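# Sort coloured blocks onto matching tiles with six arms

## Task

Move every block onto a tile that matches its colour, so that one complete face of the block rests on that tile, with no tile holding more than one block.

## Robot and tools

Robots: six identical i2rt Big YAM arms, arm1 to arm6. Each has six joints, a five-finger right hand and a wrist camera (arm1_cam_wrist ... arm6_cam_wrist). Two fixed cameras, room_a and room_b, watch the room. The robots do not coordinate; a stalled arm does not hold the others back.

Frame: one scene frame, metres, origin on the floor, +z up. Each foot looks along its own +x. Foot positions (x, y, z; quat wxyz): arm1 -0.556, -0.426, 0.645 (0.701, 0.002, -0.006, 0.714); arm2 -0.583, 0.832, 0.663 (0.264, -0.001, -0.002, 0.965); arm3 0.654, -0.627, 0.640 (0.737, 0.001, 0.004, 0.676); arm4 -1.731, -0.732, 0.671 (0.632, 0.001, 0.007, -0.775); arm5 0.408, 1.486, 0.624 (0.922, 0.001, 0.009, -0.386); arm6 1.808, -0.536, 0.611 (0.724, -0.004, 0.001, 0.690). Reach is about 1.07 m from the joint1 axis.

Hand geometry: the hand point sits 0.045 m in front of the palm. Its +z runs along straightened fingers, +y leaves the palm face, +x crosses the palm away from the thumb. Fingers extend 0.06-0.07 m past the point. With the thumb swung in front of the palm (hand_thumb_turn near -1), the hand can enclose objects about 0.035-0.065 m thick. A rigid wrist bracket on the little-finger side protrudes up to 0.10 m and can strike things. With joints 1, 5, 6 at 0 and the hand level pointing forward, the palm faces down; joint6 near -1.3 gives an upright wrist image.

Tool move: keys arm1..arm6 (each optional; an omitted arm gets nothing new) plus cameras. Each arm's part is its own object with:
- joints: dictionary of absolute targets by name. joint1_rad -2.879..2.879 (base yaw, + counter-clockwise from above); joint2_rad 0..3.141 (shoulder); joint3_rad 0..3.019 (elbow); joint4_rad -1.692..1.57 (hand pitch, + fingers up); joint5_rad -1.57..1.57 (sideways, + to arm's right); joint6_rad -2.094..2.094 (roll, + clockwise from behind). Hand keys hand_little, hand_ring, hand_middle, hand_index, hand_thumb_bend, hand_thumb_turn: -1..1, +1 open/straight (thumb_turn +1 beside palm, -1 across it). hand_force_limit -1..1 maps to a stop load of roughly 0-10 N (0-15 N for the thumb). hand_speed -0.96..1 (full speed from +0.48). Scenes start at force limit 0 and hand_speed -0.8.
- target: seven numbers [x, y, z, qw, qx, qy, qz], an absolute hand-point pose in the scene frame, metres; the hand travels in a straight line to it from its current hand_target. When target is present, joints may contain only the hand_ keys.
- speed: top path speed 0.002..0.5 m/s (default 0.25), turning capped at double that in rad/s; only allowed with target.
- min_time_s: 0.1..8 s, the shortest duration for that arm's joint motions.
All motions of one call begin together; all hand paths finish together, paced by the slowest. Paths last 0.5-10 s, a call at most 15 s. Each step the commanded pose is limited to 100 mm and 20 degrees from the measured one; expect the hand to finish a centimetre or so off, and to overshoot speed near full stretch. Paths ignore obstacles and other arms. Unknown keys invalidate a call; out-of-range values get it refused, and a refusal cancels later move, wait and finished_scene calls in the same reply.

cameras: list of names, ["all"], or []. Omitted means all for an empty move, none otherwise. An empty move returns full state plus images.

Results: a move line per commanded arm (done or the worst status). joint_status/hand_status: done, off_target (stopped short, may still push), time_out (each joint then holds a nearby target and keeps pushing; resend its reported position to relax it), not_followed (a safety check blocked the command, also shown as joint command not followed or pose unreachable), limit_stop_at_motor_heat. on_its_own lists uncommanded activity; held at means the current target. Arms not in the call appear under as last shown. hand_stopped_by gives six words for little, ring, middle, index, thumb_bend, thumb_turn: moving, target, force, stalled, fault. little_load_n ... thumb_turn_load_n are fingertip loads in N (positive when pushed open); a lost grip shows as loads near 0. Joint velocities in rad/s, within noise when still. Joint torques include gravity; values 3 and 4 wrap at ±28 N m. hand is the hand-point pose; hand_target the pose at the held joint targets. pictures lists image order.

Gripping: a finger motor moves only when its target changes by at least 0.002, stops at target or at hand_force_limit, then locks. For a gentle hold use hand_speed -0.94 or lower. To grip harder, raise the limit and send a more closed target; to release, send a more open one.

wait: seconds 0..10, nothing new commanded; cameras as in move. zoom_image: camera plus region [x0, y0, x1, y1] in pixels of that camera's newest image (896x504), at most 504 by 504. show_instructions: shows reference pages. finished_scene: scene = current scene number; irreversible, so only call it once blocks sit stably on matching tiles.

Cameras are pinhole with radial distortion; the prompt supplied intrinsics and world-to-camera transforms. Room cameras may have shifted up to 2.3 degrees and 9 mm; room_a sits near (-2.09, 1.19, 2.12), room_b near (0.98, -2.05, 2.13).

Avoid: any hard contact between two robots (including one hand closing on another's fingers), which can end the scene; knocking blocks off the work area or to the floor; dropping or releasing moving blocks; hard impacts or sustained pushing, which also heats motors (MOTOR HOT line, then an OVER-TEMPERATURE FAULT drops the arm for 30-60 s); excessive finger force. The simulation keeps running while the operator composes a reply, and loose objects may occasionally be nudged.

Each tool is called in YAML: its name, and indented under it one key for each argument.

Reference images:

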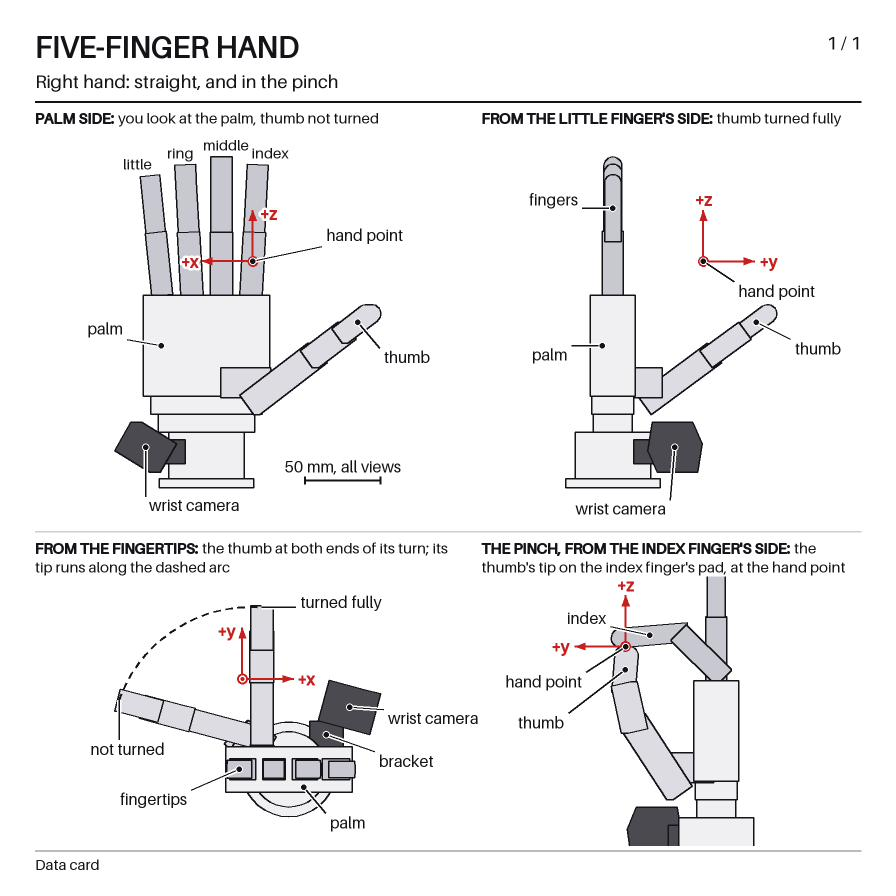

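## Session

move:
  cameras: ["all"]

Scene clock: 0.00 s.
Joint torques (N m): no reading
Heat: arm1: hottest joint3_rad 28 °C; arm2: hottest joint3_rad 31 °C; arm3: hottest joint1_rad 30 °C; arm4: hottest joint1_rad 29 °C; arm5: hottest joint1_rad 29 °C; arm6: hottest joint3_rad 31 °C.
Joint velocities: within noise
arm1.joint_positions: joint1_rad=+0.194 joint2_rad=+0.639 joint3_rad=+1.407 joint4_rad=-1.292 joint5_rad=-0.115 joint6_rad=-1.338 hand_little=+1.000 hand_ring=+1.000 hand_middle=+1.000 hand_index=+1.000 hand_thumb_turn=+1.000 hand_thumb_bend=+1.000 hand_force_limit=+0.000 hand_speed=-0.800
arm1.joint_status: not commanded
arm1.hand_stopped_by: target,target,target,target,target,target
arm1.little_load_n: 0.0
arm1.ring_load_n: 0.0
arm1.middle_load_n: 0.0
arm1.index_load_n: 0.5
arm1.thumb_bend_load_n: 0.0
arm1.thumb_turn_load_n: 0.0
arm1.hand: x=-0.5828 y=-0.1844 z=+1.1494 quat_wxyz=(-0.450, +0.594, +0.625, +0.230) (m; scene frame)
arm1.hand_target: x=-0.5828 y=-0.1851 z=+1.1623 quat_wxyz=(-0.461, +0.588, +0.621, +0.237) (m; scene frame)
arm1.hand_status: not commanded
arm2.joint_positions: joint1_rad=+0.710 joint2_rad=+0.646 joint3_rad=+1.443 joint4_rad=-1.506 joint5_rad=-0.155 joint6_rad=-1.491 hand_little=+1.000 hand_ring=+1.000 hand_middle=+1.000 hand_index=+1.000 hand_thumb_turn=+1.000 hand_thumb_bend=+1.000 hand_force_limit=+0.000 hand_speed=-0.800
arm2.joint_status: not commanded
arm2.hand_stopped_by: target,target,target,target,target,target
arm2.little_load_n: 0.0
arm2.ring_load_n: 0.0
arm2.middle_load_n: 0.0
arm2.index_load_n: 0.0
arm2.thumb_bend_load_n: 0.0
arm2.thumb_turn_load_n: 0.0
arm2.hand: x=-0.7978 y=+0.8197 z=+1.1429 quat_wxyz=(-0.403, -0.077, +0.904, -0.121) (m; scene frame)
arm2.hand_target: x=-0.7967 y=+0.8198 z=+1.1503 quat_wxyz=(-0.411, -0.077, +0.900, -0.122) (m; scene frame)
arm2.hand_status: not commanded
arm3.joint_positions: joint1_rad=+0.616 joint2_rad=+0.579 joint3_rad=+1.323 joint4_rad=-1.524 joint5_rad=-0.186 joint6_rad=-1.199 hand_little=+1.000 hand_ring=+1.000 hand_middle=+1.000 hand_index=+1.000 hand_thumb_turn=+1.000 hand_thumb_bend=+1.000 hand_force_limit=+0.000 hand_speed=-0.800
arm3.joint_status: not commanded
arm3.hand_stopped_by: target,target,target,target,target,target
arm3.little_load_n: 0.0
arm3.ring_load_n: 0.0
arm3.middle_load_n: 0.0
arm3.index_load_n: 0.0
arm3.thumb_bend_load_n: 0.0
arm3.thumb_turn_load_n: 0.0
arm3.hand: x=+0.5729 y=-0.4643 z=+1.0646 quat_wxyz=(-0.392, +0.571, +0.720, +0.041) (m; scene frame)
arm3.hand_target: x=+0.5729 y=-0.4641 z=+1.0748 quat_wxyz=(-0.403, +0.567, +0.717, +0.046) (m; scene frame)
arm3.hand_status: not commanded
arm4.joint_positions: joint1_rad=-0.575 joint2_rad=+0.599 joint3_rad=+1.403 joint4_rad=-1.201 joint5_rad=+0.018 joint6_rad=-0.991 hand_little=+1.000 hand_ring=+1.000 hand_middle=+1.000 hand_index=+1.000 hand_thumb_turn=+1.000 hand_thumb_bend=+1.000 hand_force_limit=+0.000 hand_speed=-0.800
arm4.joint_status: not commanded
arm4.hand_stopped_by: target,target,target,target,target,target
arm4.little_load_n: 0.0
arm4.ring_load_n: 0.0
arm4.middle_load_n: 0.0
arm4.index_load_n: 0.0
arm4.thumb_bend_load_n: 0.0
arm4.thumb_turn_load_n: 0.0
arm4.hand: x=-1.9202 y=-0.8810 z=+1.1877 quat_wxyz=(+0.435, +0.088, -0.829, +0.340) (m; scene frame)
arm4.hand_target: x=-1.9185 y=-0.8795 z=+1.1970 quat_wxyz=(+0.442, +0.087, -0.823, +0.345) (m; scene frame)
arm4.hand_status: not commanded
arm5.joint_positions: joint1_rad=-0.777 joint2_rad=+0.576 joint3_rad=+1.444 joint4_rad=-1.314 joint5_rad=-0.145 joint6_rad=-1.456 hand_little=+1.000 hand_ring=+1.000 hand_middle=+1.000 hand_index=+1.000 hand_thumb_turn=+1.000 hand_thumb_bend=+1.000 hand_force_limit=+0.000 hand_speed=-0.800
arm5.joint_status: not commanded
arm5.hand_stopped_by: target,target,target,target,target,target
arm5.little_load_n: 0.0
arm5.ring_load_n: 0.0
arm5.middle_load_n: 0.0
arm5.index_load_n: 0.0
arm5.thumb_bend_load_n: 0.0
arm5.thumb_turn_load_n: 0.0
arm5.hand: x=+0.3878 y=+1.2624 z=+1.1553 quat_wxyz=(+0.310, +0.595, -0.603, +0.431) (m; scene frame)
arm5.hand_target: x=+0.3880 y=+1.2642 z=+1.1684 quat_wxyz=(+0.319, +0.591, -0.597, +0.440) (m; scene frame)
arm5.hand_status: not commanded
arm6.joint_positions: joint1_rad=-0.846 joint2_rad=+0.616 joint3_rad=+1.453 joint4_rad=-1.433 joint5_rad=+0.088 joint6_rad=-1.183 hand_little=+1.000 hand_ring=+1.000 hand_middle=+1.000 hand_index=+1.000 hand_thumb_turn=+1.000 hand_thumb_bend=+1.000 hand_force_limit=+0.000 hand_speed=-0.800
arm6.joint_status: not commanded
arm6.hand_stopped_by: target,target,target,target,target,target
arm6.little_load_n: 0.0
arm6.ring_load_n: 0.0
arm6.middle_load_n: 0.0
arm6.index_load_n: 0.0
arm6.thumb_bend_load_n: 0.0
arm6.thumb_turn_load_n: 0.0
arm6.hand: x=+1.9987 y=-0.4563 z=+1.1094 quat_wxyz=(-0.200, +0.876, +0.109, +0.424) (m; scene frame)
arm6.hand_target: x=+1.9974 y=-0.4573 z=+1.1165 quat_wxyz=(-0.205, +0.872, +0.108, +0.431) (m; scene frame)
arm6.hand_status: not commanded
pictures: arm1_cam_wrist, arm2_cam_wrist, arm3_cam_wrist, arm4_cam_wrist, arm5_cam_wrist, arm6_cam_wrist, room_a, room_b
camera_calibration:
arm1_cam_wrist: T_world_to_cam=[[0.952682, 0.294914, -0.0736341, 0.698796], [0.201605, -0.794338, -0.573046, 0.643528], [-0.22749, 0.531086, -0.816208, 1.01782], [0, 0, 0, 1]] pos_world=[-0.563926, -0.235454, 1.25098]
arm2_cam_wrist: T_world_to_cam=[[-0.364218, 0.931155, 0.0171752, -1.07058], [0.849931, 0.339874, -0.402621, 0.870973], [-0.38074, -0.132044, -0.915206, 0.963657], [0, 0, 0, 1]] pos_world=[-0.763288, 0.8281, 1.251]
arm3_cam_wrist: T_world_to_cam=[[0.816581, 0.547779, -0.182027, -0.0250813], [0.463775, -0.810353, -0.358107, -0.24299], [-0.34367, 0.208004, -0.915765, 1.37752], [0, 0, 0, 1]] pos_world=[0.606586, -0.469698, 1.1699]
arm4_cam_wrist: T_world_to_cam=[[-0.574411, 0.766577, -0.287074, -0.0846033], [0.729332, 0.320056, -0.604681, 2.41019], [-0.371655, -0.556708, -0.742933, -0.205238], [0, 0, 0, 1]] pos_world=[-1.8827, -0.820799, 1.28063]
arm5_cam_wrist: T_world_to_cam=[[-0.971096, -0.229818, 0.0644624, 0.596086], [-0.22049, 0.760296, -0.611011, -0.158119], [0.091411, -0.607564, -0.788993, 1.7568], [0, 0, 0, 1]] pos_world=[0.383403, 1.32458, 1.25106]
arm6_cam_wrist: T_world_to_cam=[[0.552993, -0.833137, -0.00897496, -1.47668], [-0.784655, -0.51713, -0.341897, 1.69879], [0.280206, 0.196109, -0.939695, 0.68807], [0, 0, 0, 1]] pos_world=[1.95676, -0.486716, 1.21413]

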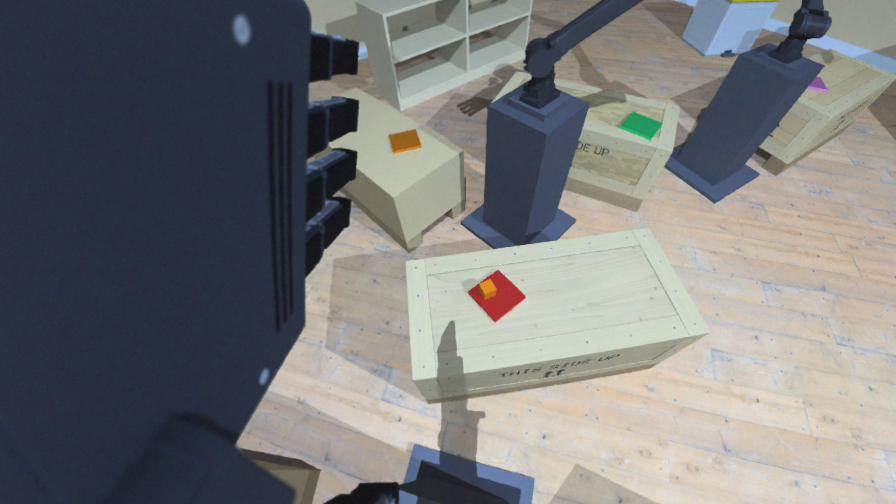

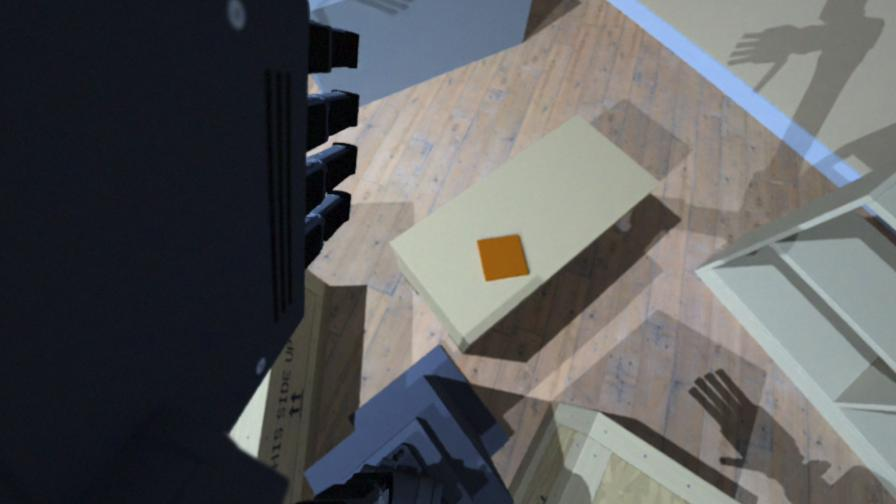

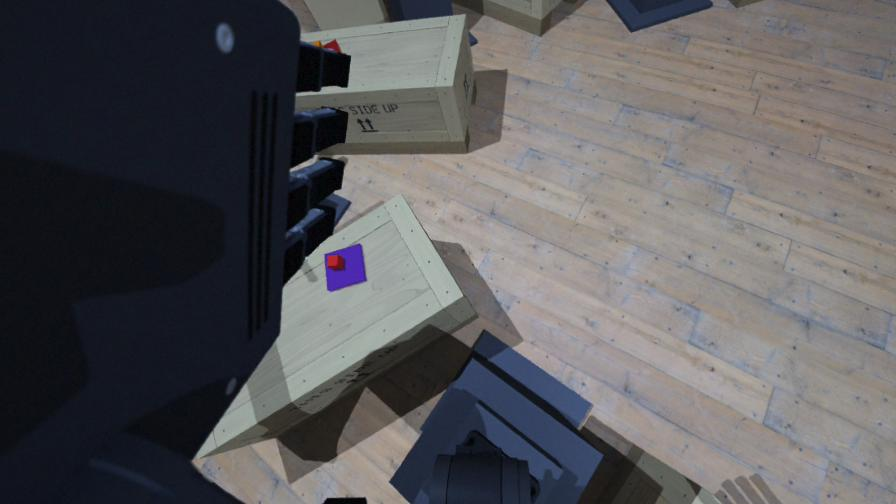

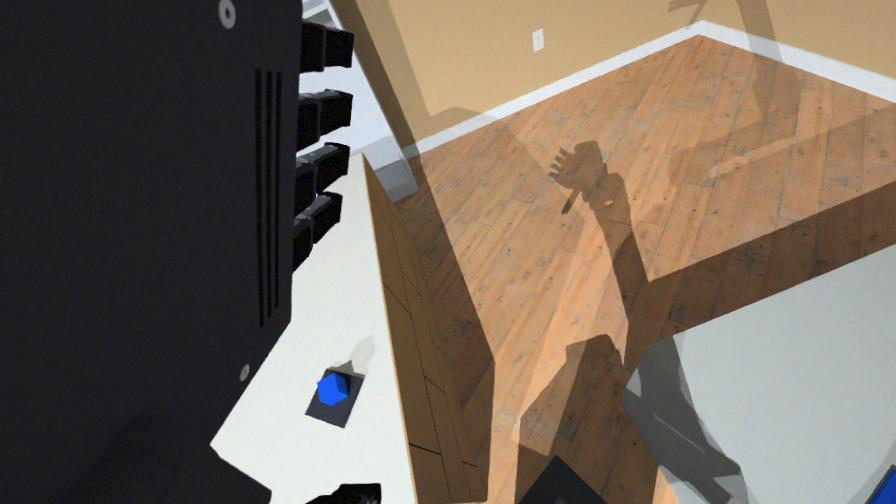

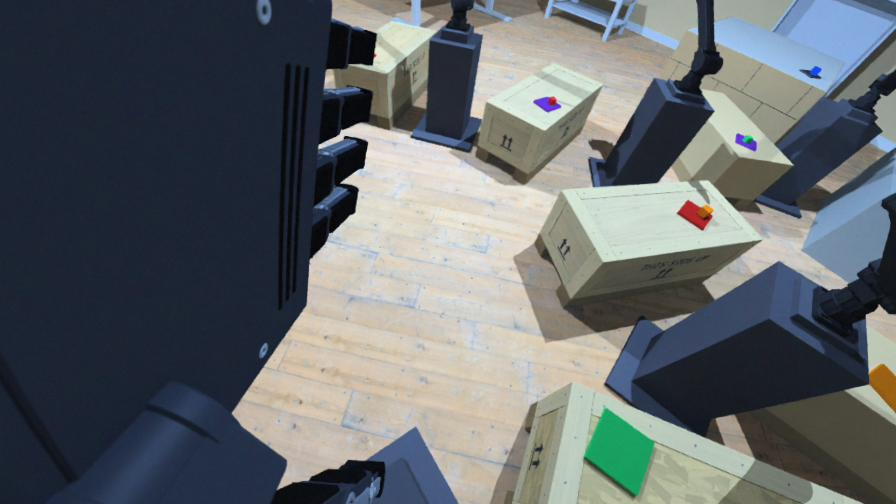

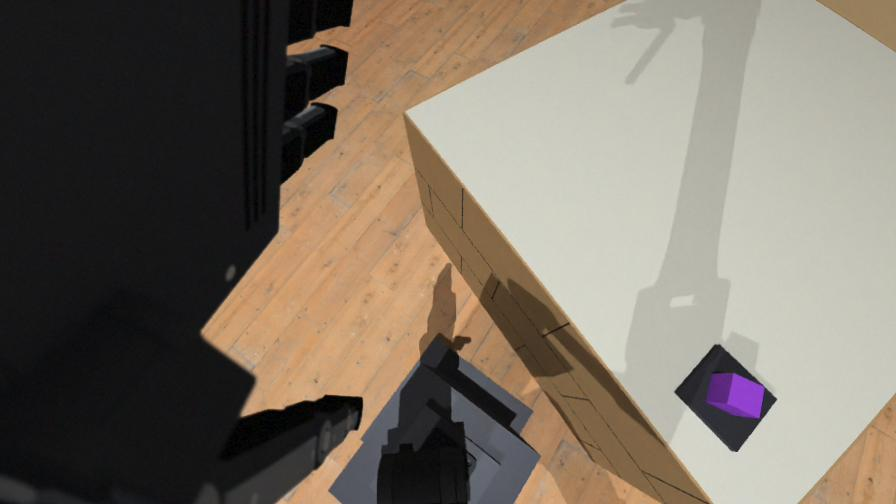

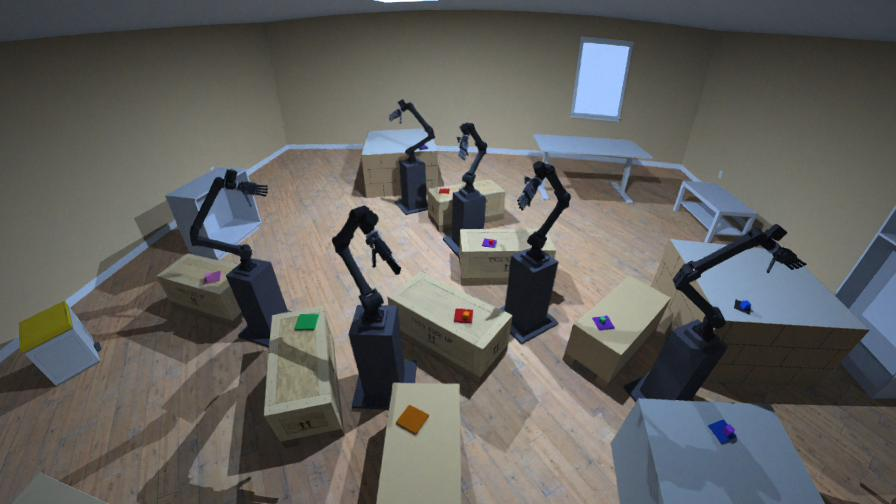

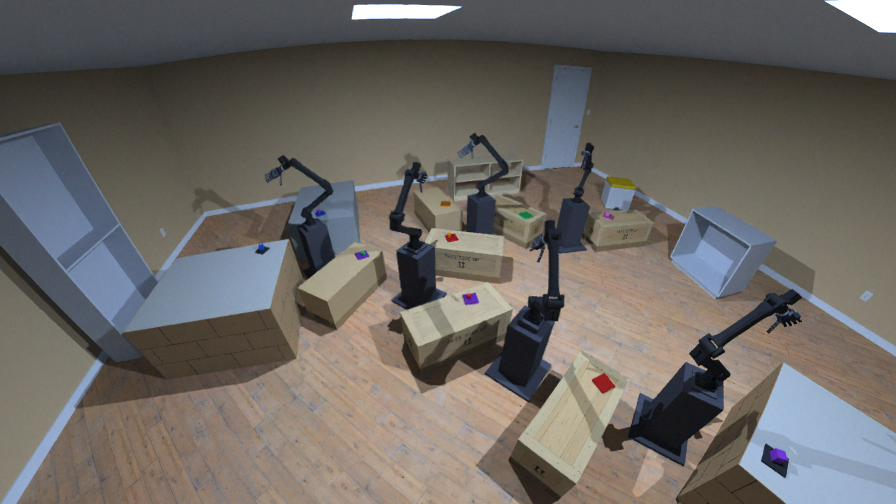

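zoom_image:
  camera: "room_a"
  region: [150, 130, 520, 450]

zoom_image:
  camera: "room_a"
  region: [420, 170, 820, 470]

zoom_image:
  camera: "room_b"
  region: [220, 170, 500, 380]

zoom_image:
  camera: "room_b"
  region: [400, 170, 820, 490]

Scaled by 1.362 from the camera's 896x504 image, which has a finer 1280x720 frame.

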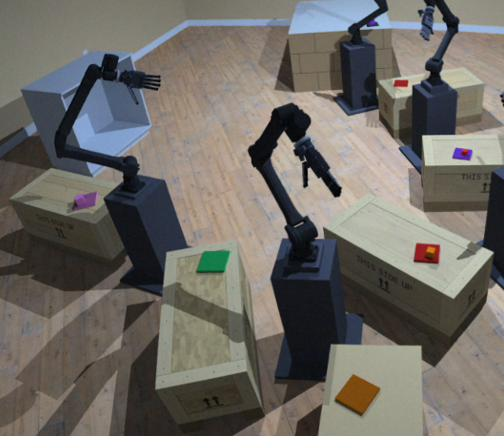

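Scaled by 1.260 from the camera's 896x504 image, which has a finer 1280x720 frame.

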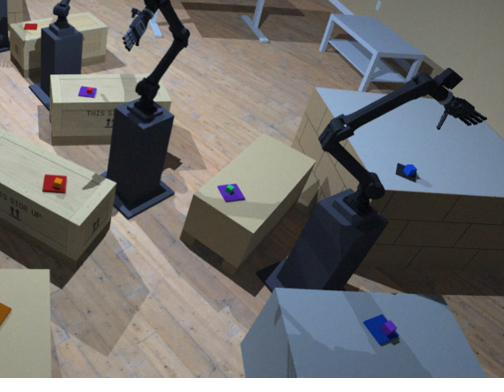

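Scaled by 1.800 from the camera's 896x504 image, which has a finer 1280x720 frame.

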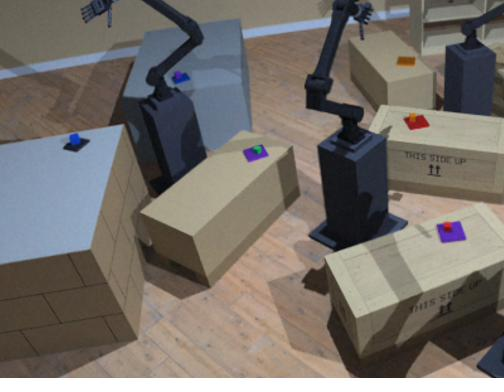

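Scaled by 1.200 from the camera's 896x504 image, which has a finer 1280x720 frame.

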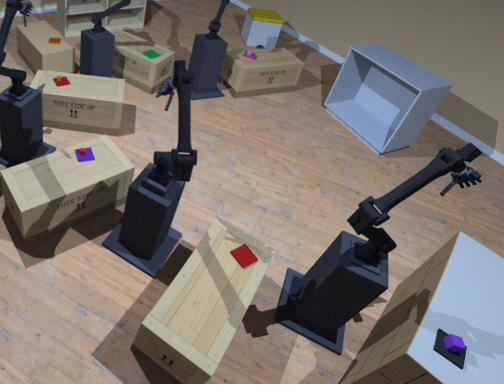

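zoom_image:
  camera: "room_a"
  region: [690, 410, 760, 450]

zoom_image:
  camera: "room_b"
  region: [580, 195, 650, 235]

zoom_image:
  camera: "room_a"
  region: [180, 255, 250, 295]

zoom_image:
  camera: "room_b"
  region: [290, 190, 380, 270]

Scaled by 7.200 from the camera's 896x504 image, which has a finer 1280x720 frame.

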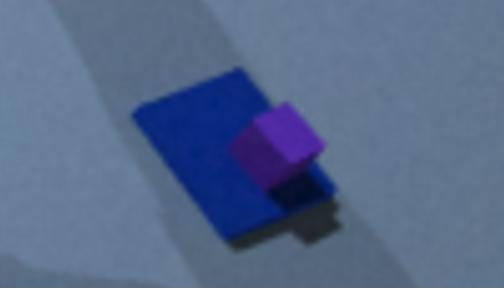

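Scaled by 7.200 from the camera's 896x504 image, which has a finer 1280x720 frame.

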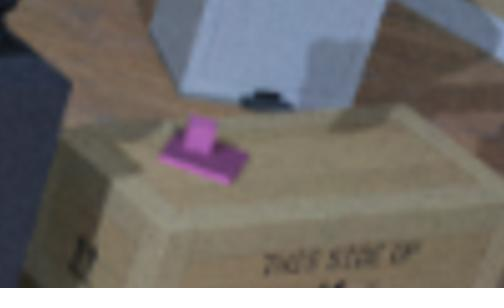

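Scaled by 7.200 from the camera's 896x504 image, which has a finer 1280x720 frame.

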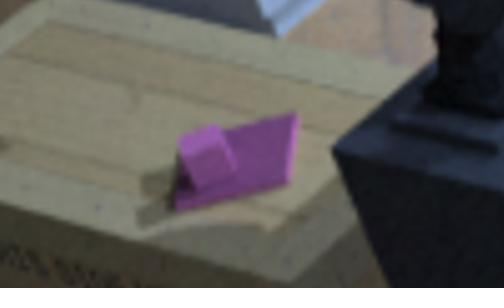

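Scaled by 5.600 from the camera's 896x504 image, which has a finer 1280x720 frame.

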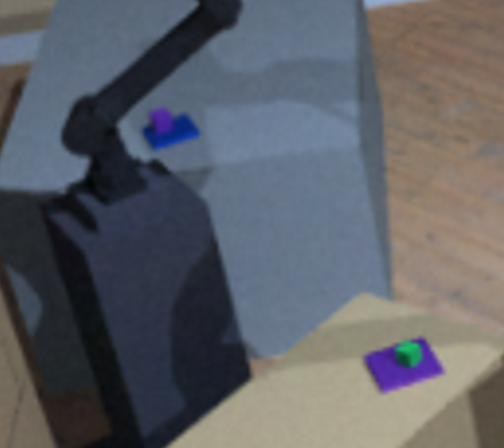

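move:
  arm1: {"joints": {"joint1_rad": 1.769, "joint2_rad": 1.15, "joint3_rad": 0.75, "joint4_rad": -0.05, "joint5_rad": 0, "joint6_rad": 0, "hand_thumb_turn": -1, "hand_thumb_bend": 0.65, "hand_index": 0.5, "hand_middle": 0.5, "hand_speed": -0.2}, "min_time_s": 3}
  arm2: {"joints": {"joint1_rad": 2.019, "joint2_rad": 1.15, "joint3_rad": 0.75, "joint4_rad": -0.05, "joint5_rad": 0, "joint6_rad": 0, "hand_thumb_turn": -1, "hand_thumb_bend": 0.65, "hand_index": 0.5, "hand_middle": 0.5, "hand_speed": -0.2}, "min_time_s": 3}
  arm3: {"joints": {"joint1_rad": 1.431, "joint2_rad": 1.15, "joint3_rad": 0.75, "joint4_rad": -0.05, "joint5_rad": 0, "joint6_rad": 0, "hand_thumb_turn": -1, "hand_thumb_bend": 0.65, "hand_index": 0.5, "hand_middle": 0.5, "hand_speed": -0.2}, "min_time_s": 3}
  arm4: {"joints": {"joint1_rad": -2.082, "joint2_rad": 1.15, "joint3_rad": 0.75, "joint4_rad": -0.05, "joint5_rad": 0, "joint6_rad": 0, "hand_thumb_turn": -1, "hand_thumb_bend": 0.65, "hand_index": 0.5, "hand_middle": 0.5, "hand_speed": -0.2}, "min_time_s": 3}
  arm5: {"joints": {"joint1_rad": 1.526, "joint2_rad": 1.15, "joint3_rad": 0.75, "joint4_rad": -0.05, "joint5_rad": 0, "joint6_rad": 0}, "min_time_s": 4}
  arm6: {"joints": {"joint1_rad": -2.308, "joint2_rad": 1.10, "joint3_rad": 0.75, "joint4_rad": -0.10, "joint5_rad": 0, "joint6_rad": 0, "hand_thumb_turn": -1, "hand_thumb_bend": 0.65, "hand_index": 0.5, "hand_middle": 0.5, "hand_speed": -0.2}, "min_time_s": 3}
  cameras: ["all"]

Scene clock: 175.53 s.
Joint torques (N m): arm1=[0.15 -6.24 8.38 1.95 0.26 0.07] | arm2=[1.85 -7.12 7.86 2.81 0.24 -0.01] | arm3=[0.15 -6.01 10.59 3.29 0.08 0.12] | arm4=[-0.67 -5.07 10.66 2.61 -0.1 0.16] | arm5=[-0.26 -5.01 10.74 2.29 0.03 0.24] | arm6=[-0.32 -5.83 8.18 1.99 -0.11 0.22]
Heat: arm1: hottest joint3_rad 34 °C; arm2: hottest joint3_rad 38 °C; arm3: hottest joint3_rad 35 °C; arm4: hottest joint3_rad 36 °C; arm5: hottest joint3_rad 36 °C; arm6: hottest joint3_rad 35 °C.
move: arm1 done; arm2 done; arm3 done; arm4 done; arm5 done; arm6 done
Joint velocities: within noise
arm1.joint_positions: joint1_rad=+1.765 joint2_rad=+1.150 joint3_rad=+0.751 joint4_rad=-0.075 joint5_rad=-0.002 joint6_rad=-0.012 hand_little=+1.000 hand_ring=+1.000 hand_middle=+0.500 hand_index=+0.500 hand_thumb_turn=-1.000 hand_thumb_bend=+0.650 hand_force_limit=+0.000 hand_speed=-0.200
arm1.joint_status: all done
arm1.hand_stopped_by: target,target,target,target,target,target
arm1.little_load_n: 0.0
arm1.ring_load_n: 0.0
arm1.middle_load_n: 0.0
arm1.index_load_n: 0.0
arm1.thumb_bend_load_n: 0.0
arm1.thumb_turn_load_n: 0.0
arm1.hand: x=-1.0323 y=-0.5614 z=+0.8195 quat_wxyz=(-0.331, +0.531, +0.671, -0.398) (m; scene frame)
arm1.hand_target: x=-1.0358 y=-0.5648 z=+0.8248 quat_wxyz=(-0.334, +0.530, +0.664, -0.409) (m; scene frame)
arm1.hand_status: not commanded
arm2.joint_positions: joint1_rad=+2.009 joint2_rad=+1.140 joint3_rad=+0.762 joint4_rad=-0.071 joint5_rad=-0.003 joint6_rad=-0.009 hand_little=+1.000 hand_ring=+1.000 hand_middle=+0.500 hand_index=+0.500 hand_thumb_turn=-1.000 hand_thumb_bend=+0.650 hand_force_limit=+0.000 hand_speed=-0.200
arm2.joint_status: all done
arm2.hand_stopped_by: target,target,target,target,target,target
arm2.little_load_n: 0.0
arm2.ring_load_n: 0.0
arm2.middle_load_n: 0.0
arm2.index_load_n: 0.0
arm2.thumb_bend_load_n: 0.0
arm2.thumb_turn_load_n: 0.0
arm2.hand: x=-0.6000 y=+0.3347 z=+0.8525 quat_wxyz=(-0.026, +0.036, +0.847, -0.530) (m; scene frame)
arm2.hand_target: x=-0.5950 y=+0.3339 z=+0.8458 quat_wxyz=(-0.022, +0.037, +0.847, -0.529) (m; scene frame)
arm2.hand_status: not commanded
arm3.joint_positions: joint1_rad=+1.421 joint2_rad=+1.137 joint3_rad=+0.759 joint4_rad=-0.068 joint5_rad=-0.002 joint6_rad=-0.014 hand_little=+1.000 hand_ring=+1.000 hand_middle=+0.500 hand_index=+0.500 hand_thumb_turn=-1.000 hand_thumb_bend=+0.650 hand_force_limit=+0.000 hand_speed=-0.200
arm3.joint_status: all done
arm3.hand_stopped_by: target,target,target,target,target,target
arm3.little_load_n: 0.0
arm3.ring_load_n: 0.0
arm3.middle_load_n: 0.0
arm3.index_load_n: 0.0
arm3.thumb_bend_load_n: 0.5
arm3.thumb_turn_load_n: 0.0
arm3.hand: x=+0.1670 y=-0.5397 z=+0.8344 quat_wxyz=(-0.421, +0.660, +0.526, -0.332) (m; scene frame)
arm3.hand_target: x=+0.1648 y=-0.5445 z=+0.8273 quat_wxyz=(-0.417, +0.663, +0.525, -0.335) (m; scene frame)
arm3.hand_status: not commanded
arm4.joint_positions: joint1_rad=-2.071 joint2_rad=+1.133 joint3_rad=+0.756 joint4_rad=-0.063 joint5_rad=+0.002 joint6_rad=-0.012 hand_little=+1.000 hand_ring=+1.000 hand_middle=+0.500 hand_index=+0.500 hand_thumb_turn=-1.000 hand_thumb_bend=+0.650 hand_force_limit=+0.000 hand_speed=-0.200
arm4.joint_status: all done
arm4.hand_stopped_by: target,target,target,target,target,target
arm4.little_load_n: 0.0
arm4.ring_load_n: 0.0
arm4.middle_load_n: 0.0
arm4.index_load_n: 0.0
arm4.thumb_bend_load_n: 0.0
arm4.thumb_turn_load_n: 0.0
arm4.hand: x=-2.1267 y=-0.4374 z=+0.8698 quat_wxyz=(+0.494, -0.760, -0.359, +0.222) (m; scene frame)
arm4.hand_target: x=-2.1253 y=-0.4328 z=+0.8614 quat_wxyz=(+0.489, -0.767, -0.352, +0.222) (m; scene frame)
arm4.hand_status: not commanded
arm5.joint_positions: joint1_rad=+1.519 joint2_rad=+1.141 joint3_rad=+0.743 joint4_rad=-0.069 joint5_rad=-0.002 joint6_rad=-0.013 hand_little=+1.000 hand_ring=+1.000 hand_middle=+1.000 hand_index=+1.000 hand_thumb_turn=+1.000 hand_thumb_bend=+1.000 hand_force_limit=+0.000 hand_speed=-0.800
arm5.joint_status: all done
arm5.hand_stopped_by: target,target,target,target,target,target
arm5.little_load_n: 0.0
arm5.ring_load_n: 0.0
arm5.middle_load_n: 0.0
arm5.index_load_n: 0.0
arm5.thumb_bend_load_n: 0.0
arm5.thumb_turn_load_n: 0.0
arm5.hand: x=+0.7570 y=+1.8326 z=+0.8014 quat_wxyz=(-0.478, +0.779, -0.348, +0.210) (m; scene frame)
arm5.hand_target: x=+0.7590 y=+1.8396 z=+0.8057 quat_wxyz=(-0.486, +0.773, -0.349, +0.209) (m; scene frame)
arm5.hand_status: not commanded
arm6.joint_positions: joint1_rad=-2.299 joint2_rad=+1.086 joint3_rad=+0.763 joint4_rad=-0.117 joint5_rad=+0.003 joint6_rad=-0.012 hand_little=+1.000 hand_ring=+1.000 hand_middle=+0.500 hand_index=+0.500 hand_thumb_turn=-1.000 hand_thumb_bend=+0.650 hand_force_limit=+0.000 hand_speed=-0.200
arm6.joint_status: all done
arm6.hand_stopped_by: target,target,target,target,target,target
arm6.little_load_n: 0.0
arm6.ring_load_n: 0.0
arm6.middle_load_n: 0.0
arm6.index_load_n: 0.0
arm6.thumb_bend_load_n: 0.0
arm6.thumb_turn_load_n: 0.0
arm6.hand: x=+2.1742 y=-0.8530 z=+0.8222 quat_wxyz=(-0.204, +0.331, -0.774, +0.499) (m; scene frame)
arm6.hand_target: x=+2.1722 y=-0.8556 z=+0.8123 quat_wxyz=(-0.204, +0.324, -0.780, +0.495) (m; scene frame)
arm6.hand_status: not commanded
pictures: arm1_cam_wrist, arm2_cam_wrist, arm3_cam_wrist, arm4_cam_wrist, arm5_cam_wrist, arm6_cam_wrist, room_a, room_b
camera_calibration:
arm1_cam_wrist: T_world_to_cam=[[0.393184, 0.314653, -0.863944, 1.29503], [0.649494, -0.760135, 0.0187419, 0.242218], [-0.650817, -0.568496, -0.503239, -0.464241], [0, 0, 0, 1]] pos_world=[-0.968641, -0.487286, 0.88067]
arm2_cam_wrist: T_world_to_cam=[[-0.180775, 0.458369, -0.870183, 0.482833], [0.917758, 0.396717, 0.0183123, 0.413591], [0.35361, -0.795307, -0.492389, 1.0112], [0, 0, 0, 1]] pos_world=[-0.649863, 0.418819, 0.910483]
arm3_cam_wrist: T_world_to_cam=[[0.479823, 0.18917, -0.856729, 0.731447], [0.263331, -0.96251, -0.0650445, -0.491488], [-0.836915, -0.194394, -0.511649, 0.570991], [0, 0, 0, 1]] pos_world=[0.25633, -0.500433, 0.88683]
arm4_cam_wrist: T_world_to_cam=[[0.469168, -0.0630195, -0.880857, 1.73848], [-0.173983, -0.984498, -0.0222336, -0.771742], [-0.865801, 0.163685, -0.47286, -1.24198], [0, 0, 0, 1]] pos_world=[-2.02522, -0.446925, 0.926914]
arm5_cam_wrist: T_world_to_cam=[[-0.130815, -0.456918, -0.879837, 1.64539], [-0.952915, 0.302837, -0.0155888, 0.189183], [0.27357, 0.836371, -0.475019, -1.2454], [0, 0, 0, 1]] pos_world=[0.736222, 1.73614, 0.859034]
arm6_cam_wrist: T_world_to_cam=[[-0.499421, 0.0273238, -0.865928, 1.81993], [0.0713956, 0.997401, -0.00970483, 0.690653], [0.863413, -0.0666703, -0.500074, -1.40683], [0, 0, 0, 1]] pos_world=[2.07428, -0.832379, 0.87911]

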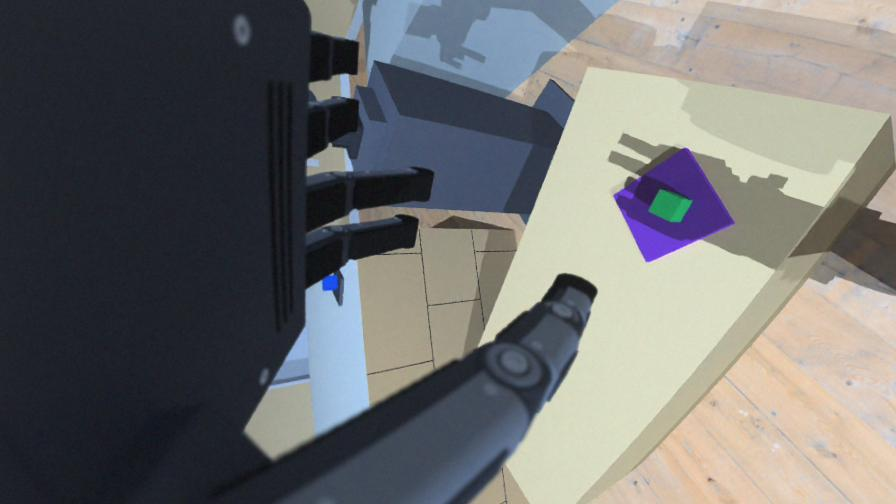

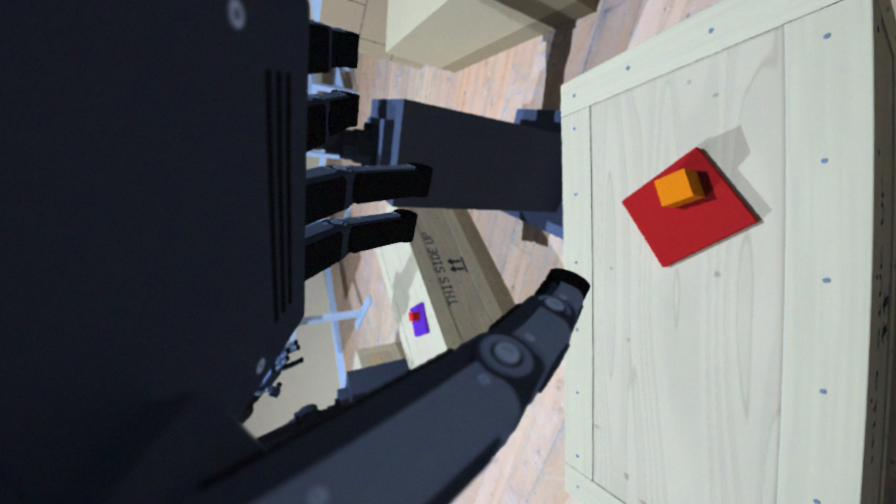

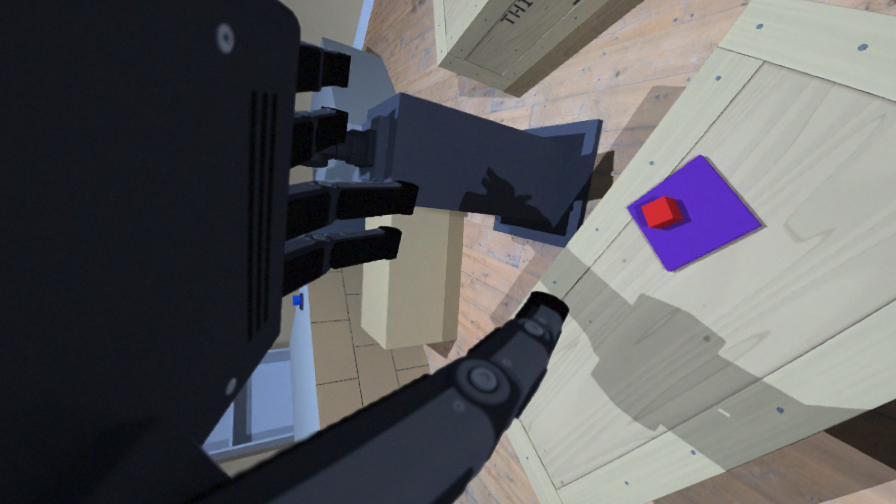

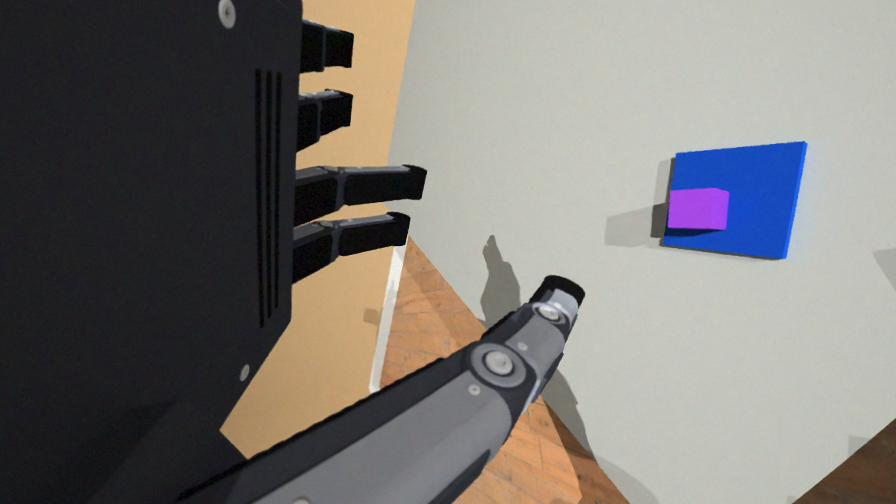

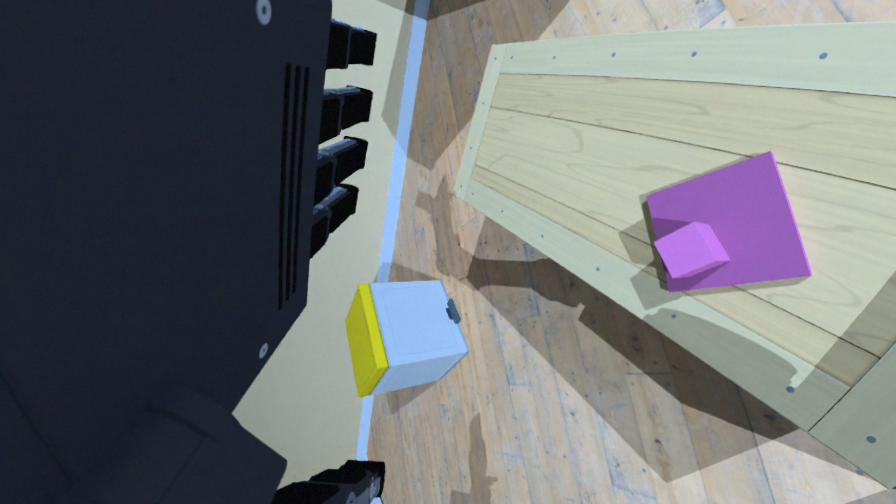

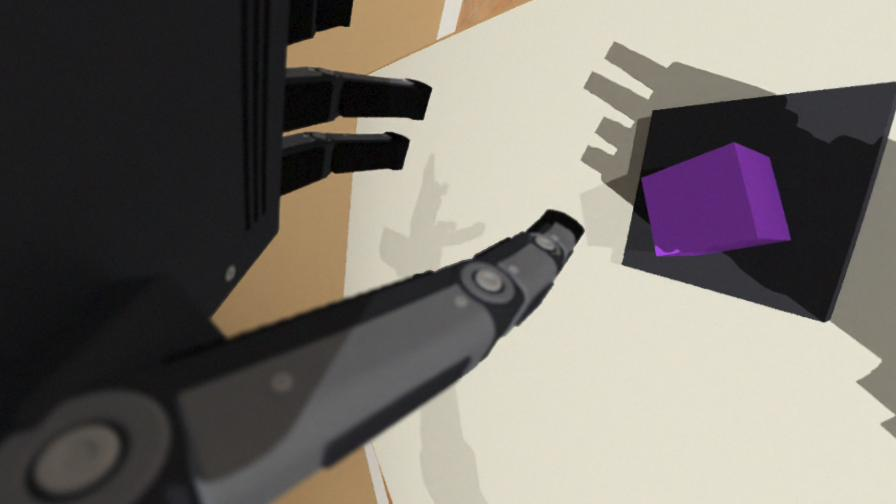

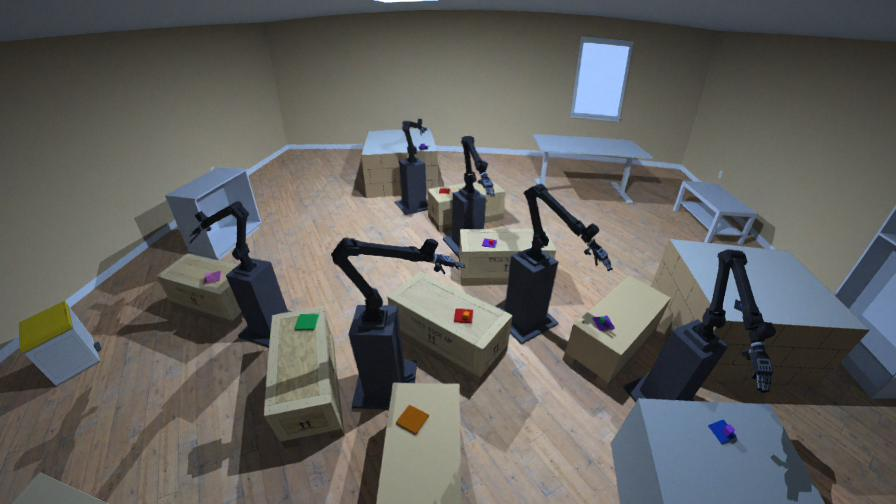

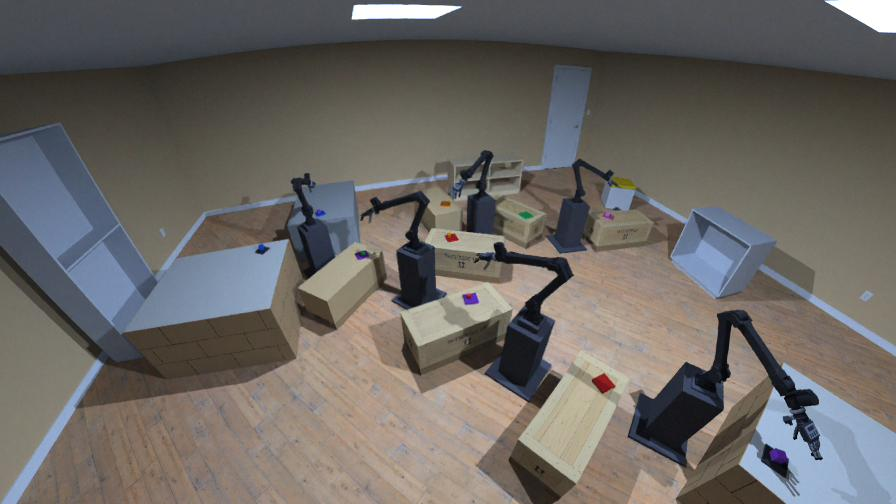

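zoom_image:
  camera: "arm5_cam_wrist"
  region: [600, 130, 840, 320]

zoom_image:
  camera: "arm1_cam_wrist"
  region: [600, 130, 750, 270]

zoom_image:
  camera: "arm2_cam_wrist"
  region: [610, 130, 770, 280]

zoom_image:
  camera: "arm3_cam_wrist"
  region: [610, 140, 780, 280]

zoom_image:
  camera: "arm4_cam_wrist"
  region: [640, 130, 820, 270]

zoom_image:
  camera: "arm6_cam_wrist"
  region: [600, 70, 896, 330]

Scaled by 2.100 from the camera's 896x504 image, which has a finer 1280x720 frame.

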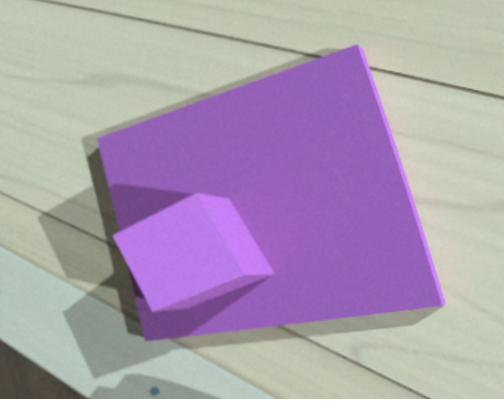

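Scaled by 3.360 from the camera's 896x504 image, which has a finer 1280x720 frame.

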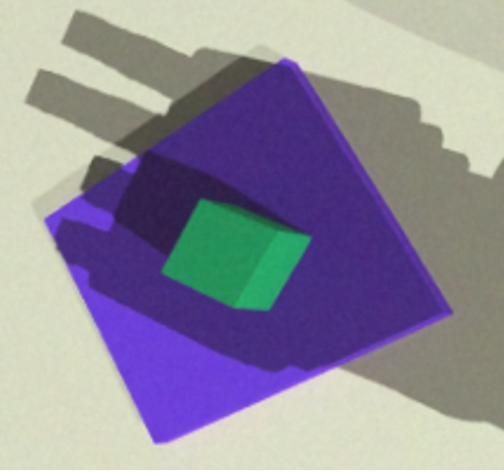

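Scaled by 3.150 from the camera's 896x504 image, which has a finer 1280x720 frame.

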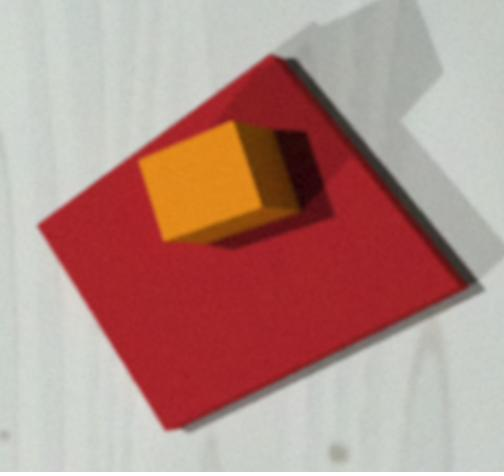

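Scaled by 2.965 from the camera's 896x504 image, which has a finer 1280x720 frame.

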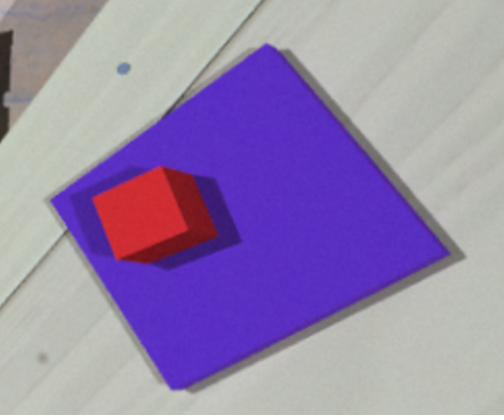

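Scaled by 2.800 from the camera's 896x504 image, which has a finer 1280x720 frame.

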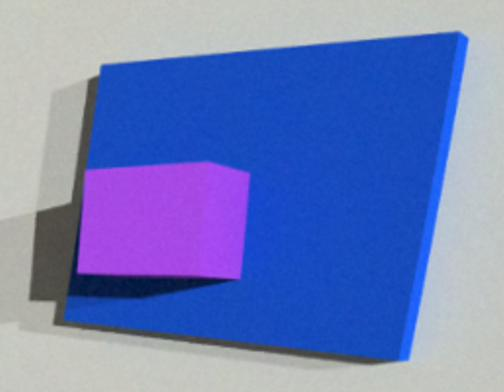

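Scaled by 1.703 from the camera's 896x504 image, which has a finer 1280x720 frame.

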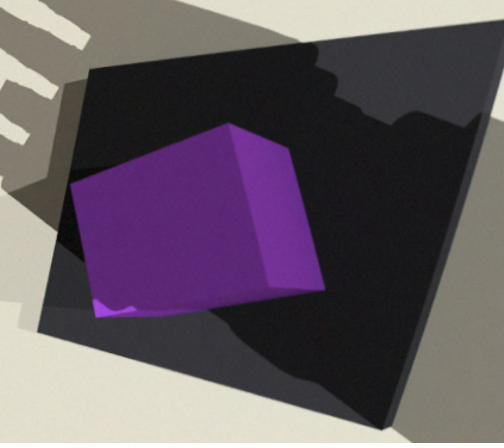

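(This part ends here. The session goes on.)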